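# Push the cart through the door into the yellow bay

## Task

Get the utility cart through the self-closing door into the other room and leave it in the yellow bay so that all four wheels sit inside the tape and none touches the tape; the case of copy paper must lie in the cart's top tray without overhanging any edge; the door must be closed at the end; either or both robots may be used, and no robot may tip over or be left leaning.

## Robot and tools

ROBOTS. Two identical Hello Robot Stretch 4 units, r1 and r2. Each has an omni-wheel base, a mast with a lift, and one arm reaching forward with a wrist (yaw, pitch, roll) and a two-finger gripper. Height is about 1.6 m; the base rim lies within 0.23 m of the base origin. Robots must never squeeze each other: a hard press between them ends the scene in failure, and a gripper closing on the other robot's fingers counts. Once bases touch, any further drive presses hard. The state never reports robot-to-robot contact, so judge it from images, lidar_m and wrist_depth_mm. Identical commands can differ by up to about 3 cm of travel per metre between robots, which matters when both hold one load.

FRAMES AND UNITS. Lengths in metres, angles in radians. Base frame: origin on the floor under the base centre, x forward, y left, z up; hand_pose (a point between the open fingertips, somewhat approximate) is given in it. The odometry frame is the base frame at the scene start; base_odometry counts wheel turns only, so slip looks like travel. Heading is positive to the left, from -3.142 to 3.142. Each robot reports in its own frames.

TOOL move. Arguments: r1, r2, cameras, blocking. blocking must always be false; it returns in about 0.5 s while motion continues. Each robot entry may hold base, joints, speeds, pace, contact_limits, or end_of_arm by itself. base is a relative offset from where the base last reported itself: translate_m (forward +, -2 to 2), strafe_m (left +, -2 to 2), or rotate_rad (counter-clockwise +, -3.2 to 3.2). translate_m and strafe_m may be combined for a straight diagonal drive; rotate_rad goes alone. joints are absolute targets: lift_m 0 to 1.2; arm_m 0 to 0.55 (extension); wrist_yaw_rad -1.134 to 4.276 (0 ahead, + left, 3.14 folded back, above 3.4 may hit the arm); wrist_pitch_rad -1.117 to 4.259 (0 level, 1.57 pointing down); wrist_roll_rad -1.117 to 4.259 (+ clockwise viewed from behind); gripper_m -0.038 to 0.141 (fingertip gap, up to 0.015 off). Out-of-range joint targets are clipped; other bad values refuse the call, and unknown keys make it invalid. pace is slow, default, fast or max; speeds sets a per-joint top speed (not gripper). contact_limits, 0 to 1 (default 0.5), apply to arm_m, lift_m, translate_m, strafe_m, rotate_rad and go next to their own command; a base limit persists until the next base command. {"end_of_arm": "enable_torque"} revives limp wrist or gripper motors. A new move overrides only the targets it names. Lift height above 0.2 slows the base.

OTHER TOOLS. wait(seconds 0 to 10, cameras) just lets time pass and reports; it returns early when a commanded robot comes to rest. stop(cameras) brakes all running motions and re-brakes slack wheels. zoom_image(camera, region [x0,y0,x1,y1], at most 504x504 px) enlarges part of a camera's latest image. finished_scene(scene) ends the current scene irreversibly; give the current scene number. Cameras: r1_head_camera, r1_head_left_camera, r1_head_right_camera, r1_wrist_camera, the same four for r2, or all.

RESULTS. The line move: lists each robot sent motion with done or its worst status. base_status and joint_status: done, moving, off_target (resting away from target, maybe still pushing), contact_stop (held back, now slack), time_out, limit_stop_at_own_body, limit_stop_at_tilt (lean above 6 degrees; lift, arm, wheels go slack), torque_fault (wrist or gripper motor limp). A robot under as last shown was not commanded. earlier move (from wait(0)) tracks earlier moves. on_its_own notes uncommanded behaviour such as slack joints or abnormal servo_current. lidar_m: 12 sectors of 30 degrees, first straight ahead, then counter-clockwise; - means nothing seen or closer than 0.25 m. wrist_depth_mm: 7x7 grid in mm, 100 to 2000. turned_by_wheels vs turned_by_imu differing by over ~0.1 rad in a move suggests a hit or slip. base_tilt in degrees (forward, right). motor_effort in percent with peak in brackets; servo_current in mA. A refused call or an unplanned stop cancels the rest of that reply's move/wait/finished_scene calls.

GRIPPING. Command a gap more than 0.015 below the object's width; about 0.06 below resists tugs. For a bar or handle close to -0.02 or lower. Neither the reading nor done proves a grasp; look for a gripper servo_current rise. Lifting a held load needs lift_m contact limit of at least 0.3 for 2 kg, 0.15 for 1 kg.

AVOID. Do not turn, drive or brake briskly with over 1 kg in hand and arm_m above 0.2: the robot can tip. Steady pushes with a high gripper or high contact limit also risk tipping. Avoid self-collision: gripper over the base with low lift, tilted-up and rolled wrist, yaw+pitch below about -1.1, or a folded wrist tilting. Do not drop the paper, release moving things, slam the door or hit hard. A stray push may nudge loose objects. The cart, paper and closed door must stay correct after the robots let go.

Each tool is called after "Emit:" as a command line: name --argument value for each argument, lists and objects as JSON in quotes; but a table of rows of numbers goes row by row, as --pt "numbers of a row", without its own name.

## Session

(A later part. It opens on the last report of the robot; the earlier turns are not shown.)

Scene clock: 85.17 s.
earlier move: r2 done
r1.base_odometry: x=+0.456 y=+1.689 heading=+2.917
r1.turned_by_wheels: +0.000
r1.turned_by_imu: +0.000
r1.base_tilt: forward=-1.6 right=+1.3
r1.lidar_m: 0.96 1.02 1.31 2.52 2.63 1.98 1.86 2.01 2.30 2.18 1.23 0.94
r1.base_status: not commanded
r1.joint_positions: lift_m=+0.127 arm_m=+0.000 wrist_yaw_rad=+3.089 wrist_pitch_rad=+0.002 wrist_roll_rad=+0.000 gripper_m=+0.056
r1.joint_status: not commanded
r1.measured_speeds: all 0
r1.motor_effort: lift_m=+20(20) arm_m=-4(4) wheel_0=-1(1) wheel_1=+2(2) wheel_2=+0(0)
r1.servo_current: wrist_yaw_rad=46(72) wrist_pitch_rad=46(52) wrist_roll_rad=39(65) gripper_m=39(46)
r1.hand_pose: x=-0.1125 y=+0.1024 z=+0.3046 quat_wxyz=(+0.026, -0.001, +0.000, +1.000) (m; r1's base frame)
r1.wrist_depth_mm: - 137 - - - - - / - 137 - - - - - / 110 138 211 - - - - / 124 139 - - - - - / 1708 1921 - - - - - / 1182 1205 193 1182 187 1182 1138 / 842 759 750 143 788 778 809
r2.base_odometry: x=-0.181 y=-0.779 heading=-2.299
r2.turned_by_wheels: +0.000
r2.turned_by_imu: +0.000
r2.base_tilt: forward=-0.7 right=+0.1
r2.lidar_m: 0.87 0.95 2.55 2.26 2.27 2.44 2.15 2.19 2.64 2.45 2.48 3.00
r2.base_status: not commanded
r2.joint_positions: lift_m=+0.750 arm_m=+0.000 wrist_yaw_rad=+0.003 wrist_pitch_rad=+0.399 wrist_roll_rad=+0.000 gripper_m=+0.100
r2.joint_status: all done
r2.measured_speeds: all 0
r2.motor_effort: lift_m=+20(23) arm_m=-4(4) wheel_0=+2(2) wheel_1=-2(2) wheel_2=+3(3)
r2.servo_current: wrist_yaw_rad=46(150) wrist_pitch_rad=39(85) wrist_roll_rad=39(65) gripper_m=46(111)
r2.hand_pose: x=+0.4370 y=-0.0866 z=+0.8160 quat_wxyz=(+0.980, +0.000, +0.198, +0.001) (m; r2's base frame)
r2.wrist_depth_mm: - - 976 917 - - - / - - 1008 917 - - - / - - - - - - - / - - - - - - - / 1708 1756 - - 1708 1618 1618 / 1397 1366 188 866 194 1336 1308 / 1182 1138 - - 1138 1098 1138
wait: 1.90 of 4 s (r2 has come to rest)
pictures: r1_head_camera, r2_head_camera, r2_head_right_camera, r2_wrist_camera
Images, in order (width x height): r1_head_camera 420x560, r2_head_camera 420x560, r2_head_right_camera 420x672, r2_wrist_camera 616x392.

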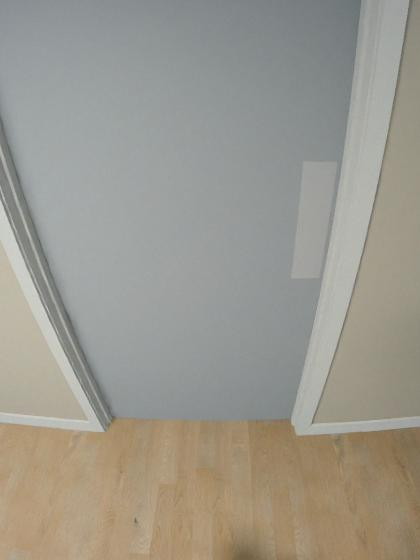

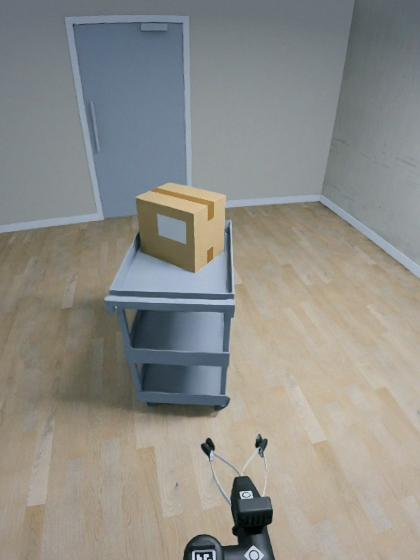

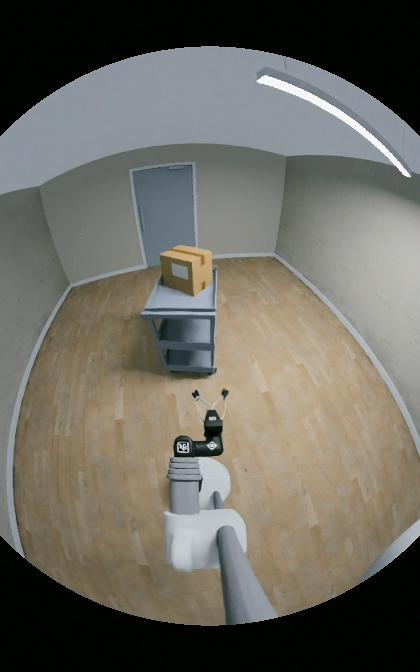

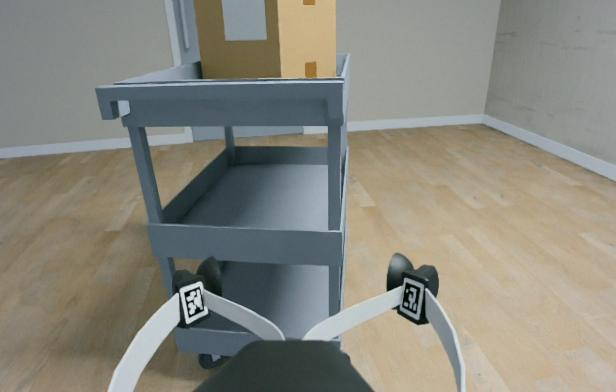

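Emit:
move --blocking false --r2 '{"base":{"strafe_m":0.22},"joints":{"wrist_roll_rad":1.57,"wrist_pitch_rad":0.0,"lift_m":0.6}}' --cameras '[]'

Emit:
wait --seconds 4 --cameras '["r2_head_camera","r2_wrist_camera"]'

Scene clock: 121.73 s.
move: r2 moving
r1: as last shown
r1.lidar_m: 0.96 1.02 1.30 2.51 2.61 1.97 1.88 1.99 2.28 2.18 1.27 0.94
r1.servo_current: wrist_yaw_rad=52(52) wrist_pitch_rad=33(52) wrist_roll_rad=46(52) gripper_m=39(46)
r1.wrist_depth_mm: - 137 - - - - - / - 138 - - - - - / 110 138 211 - - - - / 124 139 - - - - - / 1618 1983 - - - - - / 1182 1205 193 1205 187 1182 1098 / 854 741 741 143 798 778 820
r2.base_odometry: x=-0.155 y=-0.803 heading=-2.299
r2.turned_by_wheels: +0.000
r2.turned_by_imu: +0.001
r2.base_tilt: forward=-0.7 right=+0.1
r2.lidar_m: 0.89 0.94 2.52 2.21 2.24 2.47 2.17 2.19 2.65 2.51 2.51 3.03
r2.base_status: strafe_m moving
r2.joint_positions: lift_m=+0.712 arm_m=+0.000 wrist_yaw_rad=+0.003 wrist_pitch_rad=+0.014 wrist_roll_rad=+0.589 gripper_m=+0.100
r2.joint_status: lift_m moving; wrist_pitch_rad moving; wrist_roll_rad moving
r2.measured_speeds: translate_m=+0.000 strafe_m=+0.140 rotate_rad=+0.001 lift_m=-0.146 arm_m=+0.000 wrist_yaw_rad=-0.002 wrist_pitch_rad=-0.307 wrist_roll_rad=+1.820
r2.motor_effort: lift_m=+13(20) arm_m=-4(4) wheel_0=-9(11) wheel_1=+11(12) wheel_2=+0(2)
r2.servo_current: wrist_yaw_rad=39(52) wrist_pitch_rad=78(169) wrist_roll_rad=91(104) gripper_m=52(52)
r2.hand_pose: x=+0.4595 y=-0.0866 z=+0.8864 quat_wxyz=(+0.957, +0.290, +0.007, -0.001) (m; r2's base frame)
r2.wrist_depth_mm: - - - - - - - / - - - - - - - / - - - - - - - / - - 1060 991 - - - / - - 1138 732 - - 1708 / - - 193 1336 186 1537 1397 / - - - - - 1336 1160
pictures: none
No camera images: "cameras" was empty.

Scene clock: 123.27 s.
earlier move: r2 done
r1.base_odometry: x=+0.456 y=+1.689 heading=+2.917
r1.turned_by_wheels: +0.000
r1.turned_by_imu: +0.000
r1.base_tilt: forward=-1.6 right=+1.3
r1.lidar_m: 0.96 1.01 1.27 2.51 2.63 1.94 1.87 1.97 2.29 2.19 1.28 0.95
r1.base_status: not commanded
r1.joint_positions: lift_m=+0.127 arm_m=+0.000 wrist_yaw_rad=+3.089 wrist_pitch_rad=+0.002 wrist_roll_rad=+0.000 gripper_m=+0.056
r1.joint_status: not commanded
r1.measured_speeds: all 0
r1.motor_effort: lift_m=+20(20) arm_m=-4(4) wheel_0=-1(1) wheel_1=+2(2) wheel_2=+0(0)
r1.servo_current: wrist_yaw_rad=46(72) wrist_pitch_rad=46(52) wrist_roll_rad=59(59) gripper_m=39(46)
r1.hand_pose: x=-0.1125 y=+0.1024 z=+0.3046 quat_wxyz=(+0.026, -0.001, +0.000, +1.000) (m; r1's base frame)
r1.wrist_depth_mm: - 137 - - - - - / - 137 - - - - - / 110 138 211 - - - - / 124 139 - - - - - / 1661 1983 - - - - - / 1205 1182 195 1182 187 1160 1118 / 854 750 741 143 788 778 820
r2.base_odometry: x=-0.017 y=-0.926 heading=-2.299
r2.turned_by_wheels: +0.000
r2.turned_by_imu: +0.000
r2.base_tilt: forward=-0.7 right=+0.1
r2.lidar_m: 0.90 3.62 2.35 2.03 2.06 2.50 2.21 2.22 2.72 2.68 2.68 0.91
r2.base_status: done
r2.joint_positions: lift_m=+0.600 arm_m=+0.000 wrist_yaw_rad=+0.003 wrist_pitch_rad=+0.008 wrist_roll_rad=+1.568 gripper_m=+0.100
r2.joint_status: all done
r2.measured_speeds: all 0
r2.motor_effort: lift_m=+14(20) arm_m=-4(4) wheel_0=-2(14) wheel_1=+2(12) wheel_2=+0(2)
r2.servo_current: wrist_yaw_rad=39(59) wrist_pitch_rad=59(169) wrist_roll_rad=39(104) gripper_m=52(52)
r2.hand_pose: x=+0.4595 y=-0.0867 z=+0.7762 quat_wxyz=(+0.708, +0.706, +0.004, -0.002) (m; r2's base frame)
r2.wrist_depth_mm: - - - - - 1576 1060 / - - - - - 1336 1042 / - - 1025 - 1160 732 - / - - 1008 - 1182 741 - / - - 1138 - 1281 1255 - / - - 193 759 193 1336 1060 / - - - - - 1708 1060
wait: 1.53 of 4 s (r2 has come to rest)
pictures: r2_head_camera, r2_wrist_camera
Images, in order (width x height): r2_head_camera 420x560, r2_wrist_camera 616x392.

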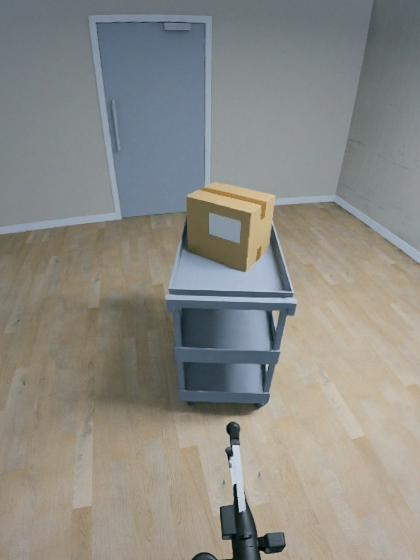

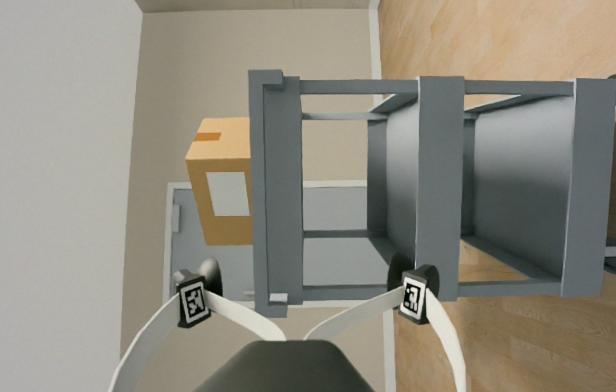

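Emit:
move --blocking false --r2 '{"base":{"translate_m":0.25},"joints":{"lift_m":0.682}}' --cameras '[]'

Emit:
wait --seconds 4 --cameras '["r2_head_camera","r2_wrist_camera"]'

Scene clock: 134.67 s.
move: r2 moving
r1: as last shown
r1.lidar_m: 0.95 1.01 1.28 2.50 2.62 1.96 1.88 2.00 2.30 2.17 1.28 0.95
r1.servo_current: wrist_yaw_rad=52(59) wrist_pitch_rad=33(46) wrist_roll_rad=59(72) gripper_m=39(39)
r1.wrist_depth_mm: - 137 - - - - - / - 137 - - - - - / 110 138 211 - - - - / 125 139 - - - - - / 1661 1983 - - - - - / 1160 1182 194 1160 187 1205 1118 / 854 750 750 143 798 778 820
r2.base_odometry: x=-0.038 y=-0.949 heading=-2.299
r2.turned_by_wheels: +0.000
r2.turned_by_imu: +0.001
r2.base_tilt: forward=-0.7 right=+0.1
r2.lidar_m: 0.87 3.56 2.33 2.05 2.04 2.50 2.22 2.25 2.71 2.67 2.68 0.90
r2.base_status: translate_m moving
r2.joint_positions: lift_m=+0.638 arm_m=+0.000 wrist_yaw_rad=+0.003 wrist_pitch_rad=+0.008 wrist_roll_rad=+1.568 gripper_m=+0.100
r2.joint_status: lift_m moving
r2.measured_speeds: translate_m=+0.121 strafe_m=-0.001 rotate_rad=-0.001 lift_m=+0.146 arm_m=+0.000 wrist_yaw_rad=+0.000 wrist_pitch_rad=+0.000 wrist_roll_rad=+0.000
r2.motor_effort: lift_m=+21(24) arm_m=-4(4) wheel_0=+7(9) wheel_1=+7(8) wheel_2=-13(13)
r2.servo_current: wrist_yaw_rad=46(65) wrist_pitch_rad=52(59) wrist_roll_rad=52(59) gripper_m=52(52)
r2.hand_pose: x=+0.4595 y=-0.0867 z=+0.8136 quat_wxyz=(+0.708, +0.706, +0.004, -0.002) (m; r2's base frame)
r2.wrist_depth_mm: - - - - - 1537 1098 / - - - - - 1366 1042 / - - 1042 699 - 691 - / - - 1008 - - 707 - / - - - 1308 - 723 - / - - 192 723 193 1397 1118 / - - - - - 1756 1118
pictures: none
No camera images: "cameras" was empty.

Scene clock: 136.47 s.
earlier move: r2 done
r1.base_odometry: x=+0.456 y=+1.689 heading=+2.917
r1.turned_by_wheels: +0.000
r1.turned_by_imu: +0.000
r1.base_tilt: forward=-1.6 right=+1.2
r1.lidar_m: 0.95 1.01 1.26 2.51 2.62 1.95 1.89 1.99 2.29 2.20 1.28 0.96
r1.base_status: not commanded
r1.joint_positions: lift_m=+0.127 arm_m=+0.000 wrist_yaw_rad=+3.089 wrist_pitch_rad=+0.002 wrist_roll_rad=+0.000 gripper_m=+0.056
r1.joint_status: not commanded
r1.measured_speeds: all 0
r1.motor_effort: lift_m=+20(20) arm_m=-4(4) wheel_0=+0(1) wheel_1=+1(2) wheel_2=+0(0)
r1.servo_current: wrist_yaw_rad=52(65) wrist_pitch_rad=46(52) wrist_roll_rad=46(72) gripper_m=39(52)
r1.hand_pose: x=-0.1125 y=+0.1024 z=+0.3046 quat_wxyz=(+0.026, -0.001, +0.000, +1.000) (m; r1's base frame)
r1.wrist_depth_mm: - 137 - - - - - / - 138 - - - - - / 110 138 211 - - - - / 125 139 - - - - - / 1661 1921 - - - - - / 1182 1205 194 1205 188 1138 1118 / 842 759 750 143 788 778 820
r2.base_odometry: x=-0.184 y=-1.112 heading=-2.299
r2.turned_by_wheels: +0.000
r2.turned_by_imu: +0.001
r2.base_tilt: forward=-0.7 right=+0.0
r2.lidar_m: 0.64 3.36 2.37 2.12 2.10 2.57 2.45 2.46 2.96 2.63 2.64 0.67
r2.base_status: done
r2.joint_positions: lift_m=+0.682 arm_m=+0.000 wrist_yaw_rad=+0.003 wrist_pitch_rad=+0.008 wrist_roll_rad=+1.568 gripper_m=+0.100
r2.joint_status: all done
r2.measured_speeds: all 0
r2.motor_effort: lift_m=+21(24) arm_m=-4(4) wheel_0=+3(10) wheel_1=+3(9) wheel_2=-1(14)
r2.servo_current: wrist_yaw_rad=46(65) wrist_pitch_rad=46(59) wrist_roll_rad=39(59) gripper_m=52(59)
r2.hand_pose: x=+0.4595 y=-0.0867 z=+0.8577 quat_wxyz=(+0.708, +0.706, +0.004, -0.002) (m; r2's base frame)
r2.wrist_depth_mm: - - - 462 - 1756 462 / - - - 466 - - 469 / - - 715 473 1060 - 477 / - - 778 484 1078 - 484 / - - 854 492 1042 - 496 / - - 193 496 193 - 504 / - - - - - 1756 1118
wait: 1.80 of 4 s (r2 has come to rest)
pictures: r2_head_camera, r2_wrist_camera
Images, in order (width x height): r2_head_camera 420x560, r2_wrist_camera 616x392.

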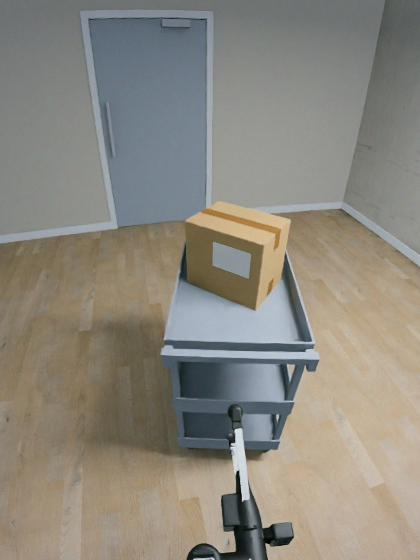

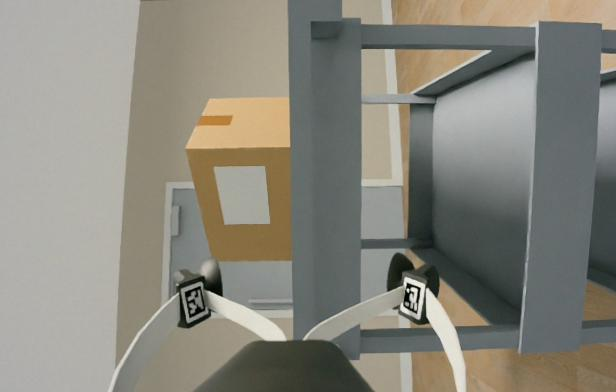

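Emit:
move --blocking false --r2 '{"base":{"rotate_rad":-0.12},"joints":{"arm_m":0.15}}' --cameras '[]'

Emit:
wait --seconds 3 --cameras '[]'

Emit:
move --blocking false --r2 '{"base":{"strafe_m":0.04}}' --cameras '[]'

Emit:
wait --seconds 2 --cameras '["r2_head_camera","r2_wrist_camera"]'

Scene clock: 158.87 s.
move: r2 moving
r1: as last shown
r1.base_tilt: forward=-1.6 right=+1.3
r1.lidar_m: 0.94 1.01 1.29 2.51 2.60 1.95 1.88 1.99 2.28 2.18 1.25 0.97
r1.motor_effort: lift_m=+20(20) arm_m=-4(4) wheel_0=-1(1) wheel_1=+2(2) wheel_2=+0(0)
r1.servo_current: wrist_yaw_rad=33(65) wrist_pitch_rad=46(46) wrist_roll_rad=46(59) gripper_m=33(46)
r1.wrist_depth_mm: - 137 - - - - - / - 137 - - - - - / 110 138 211 - - - - / 124 139 - - - - - / 1708 1983 - - - - - / 1182 1182 193 1205 187 1160 1118 / 831 741 759 143 778 778 820
r2.base_odometry: x=-0.184 y=-1.112 heading=-2.418
r2.turned_by_wheels: -0.119
r2.turned_by_imu: -0.116
r2.base_tilt: forward=-0.7 right=+0.1
r2.lidar_m: 0.64 0.69 2.57 2.12 2.10 2.38 2.45 2.45 2.79 2.65 2.63 0.70
r2.base_status: rotate_rad moving
r2.joint_positions: lift_m=+0.682 arm_m=+0.051 wrist_yaw_rad=+0.002 wrist_pitch_rad=+0.008 wrist_roll_rad=+1.568 gripper_m=+0.100
r2.joint_status: arm_m moving
r2.measured_speeds: translate_m=+0.001 strafe_m=+0.001 rotate_rad=-0.014 lift_m=+0.000 arm_m=+0.195 wrist_yaw_rad=+0.000 wrist_pitch_rad=+0.000 wrist_roll_rad=+0.001
r2.motor_effort: lift_m=+21(21) arm_m=+8(9) wheel_0=+1(9) wheel_1=+2(10) wheel_2=+2(8)
r2.servo_current: wrist_yaw_rad=52(65) wrist_pitch_rad=46(52) wrist_roll_rad=52(59) gripper_m=52(59)
r2.hand_pose: x=+0.5100 y=-0.0867 z=+0.8578 quat_wxyz=(+0.708, +0.706, +0.004, -0.002) (m; r2's base frame)
r2.wrist_depth_mm: - - - - - 1661 1160 / - - - 455 - 1661 1060 / - - - 459 - 976 459 / - - 723 455 - - 459 / - - 715 455 - - 459 / - - 192 459 192 - 452 / - - - - - - 455
pictures: none
No camera images: "cameras" was empty.

Scene clock: 159.87 s.
earlier move: r2 done
r1.base_odometry: x=+0.456 y=+1.689 heading=+2.917
r1.turned_by_wheels: +0.000
r1.turned_by_imu: +0.000
r1.base_tilt: forward=-1.6 right=+1.3
r1.lidar_m: 0.95 1.02 1.30 2.50 2.60 1.97 1.86 1.99 2.27 2.19 1.29 0.95
r1.base_status: not commanded
r1.joint_positions: lift_m=+0.127 arm_m=+0.000 wrist_yaw_rad=+3.089 wrist_pitch_rad=+0.002 wrist_roll_rad=+0.000 gripper_m=+0.056
r1.joint_status: not commanded
r1.measured_speeds: all 0
r1.motor_effort: lift_m=+20(20) arm_m=-4(4) wheel_0=-1(1) wheel_1=+2(2) wheel_2=+0(0)
r1.servo_current: wrist_yaw_rad=46(65) wrist_pitch_rad=39(46) wrist_roll_rad=46(65) gripper_m=46(46)
r1.hand_pose: x=-0.1125 y=+0.1024 z=+0.3046 quat_wxyz=(+0.026, -0.001, +0.000, +1.000) (m; r1's base frame)
r1.wrist_depth_mm: - 137 - - - - - / - 137 - - - - - / 110 138 211 - - - - / 124 139 - - - - - / 1661 1983 - - - - - / 1160 1205 194 1182 187 1160 1118 / 842 750 759 143 798 778 831
r2.base_odometry: x=-0.184 y=-1.112 heading=-2.418
r2.turned_by_wheels: +0.000
r2.turned_by_imu: +0.000
r2.base_tilt: forward=-0.7 right=+0.1
r2.lidar_m: 0.65 0.68 2.57 2.13 2.08 2.37 2.46 2.45 2.80 2.65 2.62 0.72
r2.base_status: done
r2.joint_positions: lift_m=+0.682 arm_m=+0.150 wrist_yaw_rad=+0.002 wrist_pitch_rad=+0.007 wrist_roll_rad=+1.568 gripper_m=+0.100
r2.joint_status: all done
r2.measured_speeds: all 0
r2.motor_effort: lift_m=+21(21) arm_m=+7(11) wheel_0=+2(9) wheel_1=+2(10) wheel_2=+4(8)
r2.servo_current: wrist_yaw_rad=52(65) wrist_pitch_rad=52(59) wrist_roll_rad=59(59) gripper_m=52(59)
r2.hand_pose: x=+0.6093 y=-0.0867 z=+0.8578 quat_wxyz=(+0.708, +0.706, +0.004, -0.002) (m; r2's base frame)
r2.wrist_depth_mm: - - - - - 1661 1160 / - - - 330 353 1499 379 / - - - 347 946 891 - / - - 603 347 946 - - / - - 591 347 349 - - / - - 195 347 194 - - / - - - - - - -
wait: 1.00 of 3 s (r2 has come to rest)
pictures: none
No camera images: "cameras" was empty.

Scene clock: 160.37 s.
move: r2 moving
r1: as last shown
r1.base_tilt: forward=-1.6 right=+1.2
r1.lidar_m: 0.97 0.98 1.29 2.51 2.64 1.96 1.87 1.99 2.28 2.17 1.26 0.94
r1.servo_current: wrist_yaw_rad=59(72) wrist_pitch_rad=39(46) wrist_roll_rad=65(65) gripper_m=33(46)
r1.wrist_depth_mm: - 137 - - - - - / - 138 - - - - - / 110 138 210 - - - - / 125 139 - - - - - / 1661 1921 - - - - - / 1182 1205 193 1205 187 1160 1138 / 842 741 768 143 809 768 820
r2.base_odometry: x=-0.163 y=-1.136 heading=-2.418
r2.turned_by_wheels: +0.000
r2.turned_by_imu: +0.000
r2.base_tilt: forward=-0.7 right=+0.1
r2.lidar_m: 0.64 3.28 2.50 2.08 2.05 2.37 2.48 2.46 2.83 2.68 2.68 0.65
r2.base_status: strafe_m moving
r2.joint_positions: lift_m=+0.682 arm_m=+0.150 wrist_yaw_rad=+0.002 wrist_pitch_rad=+0.007 wrist_roll_rad=+1.568 gripper_m=+0.100
r2.joint_status: not commanded
r2.measured_speeds: translate_m=+0.000 strafe_m=+0.073 rotate_rad=-0.002 lift_m=+0.000 arm_m=+0.000 wrist_yaw_rad=+0.000 wrist_pitch_rad=+0.000 wrist_roll_rad=+0.000
r2.motor_effort: lift_m=+21(21) arm_m=+7(7) wheel_0=-3(8) wheel_1=+2(11) wheel_2=+0(3)
r2.servo_current: wrist_yaw_rad=59(59) wrist_pitch_rad=52(59) wrist_roll_rad=33(52) gripper_m=52(52)
r2.hand_pose: x=+0.6093 y=-0.0867 z=+0.8578 quat_wxyz=(+0.708, +0.706, +0.004, -0.002) (m; r2's base frame)
r2.wrist_depth_mm: - - - 287 355 1366 1042 / - - - 345 364 1576 469 / - - 750 349 960 - - / - - 585 347 931 - - / - - 615 345 347 - - / - - 195 286 193 - - / - - - - - - -
pictures: none
No camera images: "cameras" was empty.

Scene clock: 160.90 s.
earlier move: r2 done
r1.base_odometry: x=+0.456 y=+1.689 heading=+2.917
r1.turned_by_wheels: +0.000
r1.turned_by_imu: +0.000
r1.base_tilt: forward=-1.6 right=+1.3
r1.lidar_m: 0.96 1.03 1.28 2.51 2.65 1.97 1.88 2.00 2.26 2.18 1.26 0.94
r1.base_status: not commanded
r1.joint_positions: lift_m=+0.127 arm_m=+0.000 wrist_yaw_rad=+3.089 wrist_pitch_rad=+0.002 wrist_roll_rad=+0.000 gripper_m=+0.056
r1.joint_status: not commanded
r1.measured_speeds: all 0
r1.motor_effort: lift_m=+20(20) arm_m=-4(4) wheel_0=-1(1) wheel_1=+2(2) wheel_2=+0(0)
r1.servo_current: wrist_yaw_rad=52(72) wrist_pitch_rad=46(46) wrist_roll_rad=46(65) gripper_m=46(46)
r1.hand_pose: x=-0.1125 y=+0.1024 z=+0.3046 quat_wxyz=(+0.026, -0.001, +0.000, +1.000) (m; r1's base frame)
r1.wrist_depth_mm: - 137 - - - - - / - 137 - - - - - / 110 138 210 - - - - / 124 139 - - - - - / 1756 1983 - - - - - / 1182 1229 194 1205 187 1182 1138 / 854 741 759 143 798 788 820
r2.base_odometry: x=-0.157 y=-1.142 heading=-2.418
r2.turned_by_wheels: +0.000
r2.turned_by_imu: +0.000
r2.base_tilt: forward=-0.7 right=+0.1
r2.lidar_m: 0.65 3.30 2.46 2.09 2.05 2.35 2.46 2.47 2.80 2.68 2.67 0.70
r2.base_status: done
r2.joint_positions: lift_m=+0.682 arm_m=+0.150 wrist_yaw_rad=+0.002 wrist_pitch_rad=+0.007 wrist_roll_rad=+1.568 gripper_m=+0.100
r2.joint_status: not commanded
r2.measured_speeds: all 0
r2.motor_effort: lift_m=+21(21) arm_m=+7(8) wheel_0=-1(8) wheel_1=+3(11) wheel_2=+0(3)
r2.servo_current: wrist_yaw_rad=52(65) wrist_pitch_rad=52(59) wrist_roll_rad=46(65) gripper_m=59(59)
r2.hand_pose: x=+0.6093 y=-0.0867 z=+0.8578 quat_wxyz=(+0.708, +0.706, +0.004, -0.002) (m; r2's base frame)
r2.wrist_depth_mm: - - - 289 355 359 357 / - - - 347 - 1808 - / - - 715 347 960 - - / - - 585 347 946 - - / - - 615 347 347 - - / - - 192 287 193 - - / - - - - - 1808 -
wait: 0.53 of 2 s (r2 has come to rest)
pictures: r2_head_camera, r2_wrist_camera
Images, in order (width x height): r2_head_camera 420x560, r2_wrist_camera 616x392.

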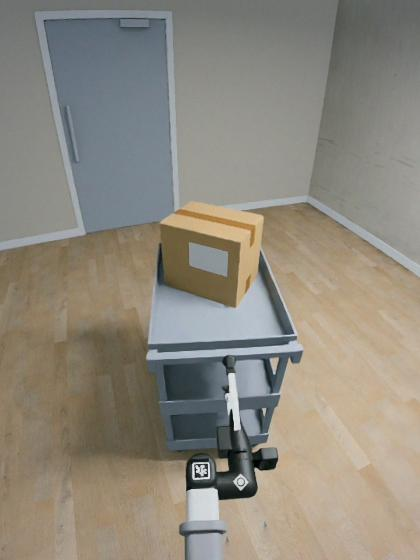

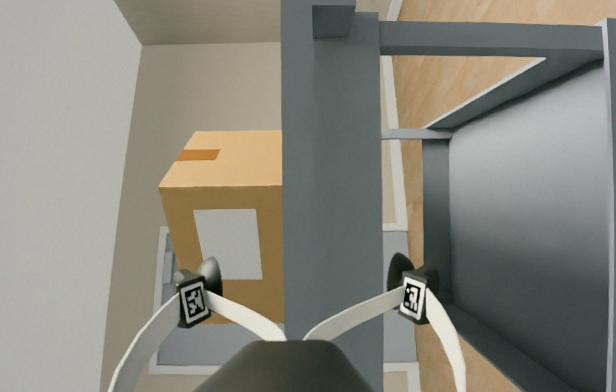

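Emit:
move --blocking false --r2 '{"joints":{"arm_m":0.265},"contact_limits":{"arm_m":0.1},"pace":"slow"}' --cameras '[]'

Emit:
wait --seconds 3 --cameras '["r2_head_camera","r2_wrist_camera"]'

Scene clock: 169.70 s.
move: r2 moving
r1: as last shown
r1.lidar_m: 0.96 1.02 1.28 2.50 2.61 1.97 1.88 2.01 2.29 2.19 1.28 0.93
r1.servo_current: wrist_yaw_rad=59(72) wrist_pitch_rad=39(46) wrist_roll_rad=65(72) gripper_m=46(52)
r1.wrist_depth_mm: - 137 - - - - - / - 137 - - - - - / 110 138 211 - - - - / 125 139 - - - - - / 1661 1983 - - - - - / 1205 1182 194 1182 187 1182 1118 / 842 750 759 143 788 778 809
r2.base_odometry: x=-0.157 y=-1.142 heading=-2.418
r2.turned_by_wheels: +0.000
r2.turned_by_imu: +0.000
r2.base_tilt: forward=-0.7 right=+0.1
r2.lidar_m: 0.65 3.27 2.49 2.08 2.06 2.33 2.46 2.46 2.79 2.68 2.67 0.67
r2.base_status: not commanded
r2.joint_positions: lift_m=+0.682 arm_m=+0.162 wrist_yaw_rad=+0.002 wrist_pitch_rad=+0.007 wrist_roll_rad=+1.568 gripper_m=+0.100
r2.joint_status: arm_m moving
r2.measured_speeds: translate_m=+0.000 strafe_m=+0.000 rotate_rad=+0.000 lift_m=+0.000 arm_m=+0.049 wrist_yaw_rad=+0.000 wrist_pitch_rad=+0.000 wrist_roll_rad=+0.000
r2.motor_effort: lift_m=+21(21) arm_m=+7(10) wheel_0=-2(2) wheel_1=+3(3) wheel_2=+0(0)
r2.servo_current: wrist_yaw_rad=52(65) wrist_pitch_rad=52(52) wrist_roll_rad=39(59) gripper_m=52(59)
r2.contact_limits: arm_m 0.1
r2.hand_pose: x=+0.6220 y=-0.0867 z=+0.8578 quat_wxyz=(+0.708, +0.706, +0.004, -0.002) (m; r2's base frame)
r2.wrist_depth_mm: - - - 286 343 357 355 / - - - 334 - 1708 - / - - 715 336 336 - - / - - 569 334 946 - - / - - 597 336 336 - - / - - 195 276 194 - - / - - - - - 1863 -
pictures: none
No camera images: "cameras" was empty.

Scene clock: 171.63 s.
earlier move: r2 done
r1.base_odometry: x=+0.456 y=+1.689 heading=+2.917
r1.turned_by_wheels: +0.000
r1.turned_by_imu: +0.000
r1.base_tilt: forward=-1.6 right=+1.2
r1.lidar_m: 0.95 0.99 1.31 2.50 2.61 1.97 1.88 2.01 2.29 2.20 1.26 0.95
r1.base_status: not commanded
r1.joint_positions: lift_m=+0.127 arm_m=+0.000 wrist_yaw_rad=+3.089 wrist_pitch_rad=+0.002 wrist_roll_rad=+0.000 gripper_m=+0.056
r1.joint_status: not commanded
r1.measured_speeds: all 0
r1.motor_effort: lift_m=+20(20) arm_m=-4(4) wheel_0=-1(1) wheel_1=+2(2) wheel_2=+0(0)
r1.servo_current: wrist_yaw_rad=59(72) wrist_pitch_rad=46(52) wrist_roll_rad=59(72) gripper_m=39(52)
r1.hand_pose: x=-0.1125 y=+0.1024 z=+0.3046 quat_wxyz=(+0.026, -0.001, +0.000, +1.000) (m; r1's base frame)
r1.wrist_depth_mm: - 137 - - - - - / - 137 - - - - - / 110 138 211 - - - - / 124 139 - - - - - / 1708 - - - - - - / 1160 1182 193 1182 187 1160 1138 / 842 759 759 143 798 768 809
r2.base_odometry: x=-0.157 y=-1.142 heading=-2.418
r2.turned_by_wheels: +0.000
r2.turned_by_imu: +0.000
r2.base_tilt: forward=-0.7 right=+0.1
r2.lidar_m: 0.64 3.27 2.49 2.07 2.05 2.36 2.48 2.46 2.79 2.67 2.68 0.69
r2.base_status: not commanded
r2.joint_positions: lift_m=+0.682 arm_m=+0.265 wrist_yaw_rad=+0.001 wrist_pitch_rad=+0.007 wrist_roll_rad=+1.568 gripper_m=+0.100
r2.joint_status: all done
r2.measured_speeds: all 0
r2.motor_effort: lift_m=+21(21) arm_m=+9(13) wheel_0=-1(2) wheel_1=+3(4) wheel_2=+0(0)
r2.servo_current: wrist_yaw_rad=39(65) wrist_pitch_rad=46(59) wrist_roll_rad=52(59) gripper_m=52(59)
r2.contact_limits: arm_m 0.1
r2.hand_pose: x=+0.7241 y=-0.0872 z=+0.8578 quat_wxyz=(+0.708, +0.706, +0.003, -0.002) (m; r2's base frame)
r2.wrist_depth_mm: - - - 189 250 1661 1138 / - - - 187 248 1661 - / - - 609 186 248 820 - / - - 480 185 246 842 - / - - 504 185 245 842 - / - - 195 184 195 - - / - - - - 242 1863 -
wait: 1.93 of 3 s (r2 has come to rest)
pictures: r2_head_camera, r2_wrist_camera
Images, in order (width x height): r2_head_camera 420x560, r2_wrist_camera 616x392.

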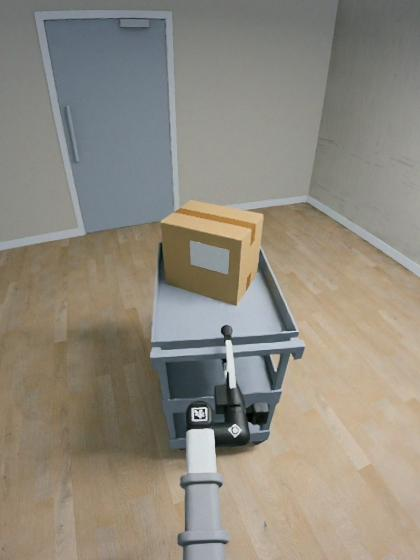

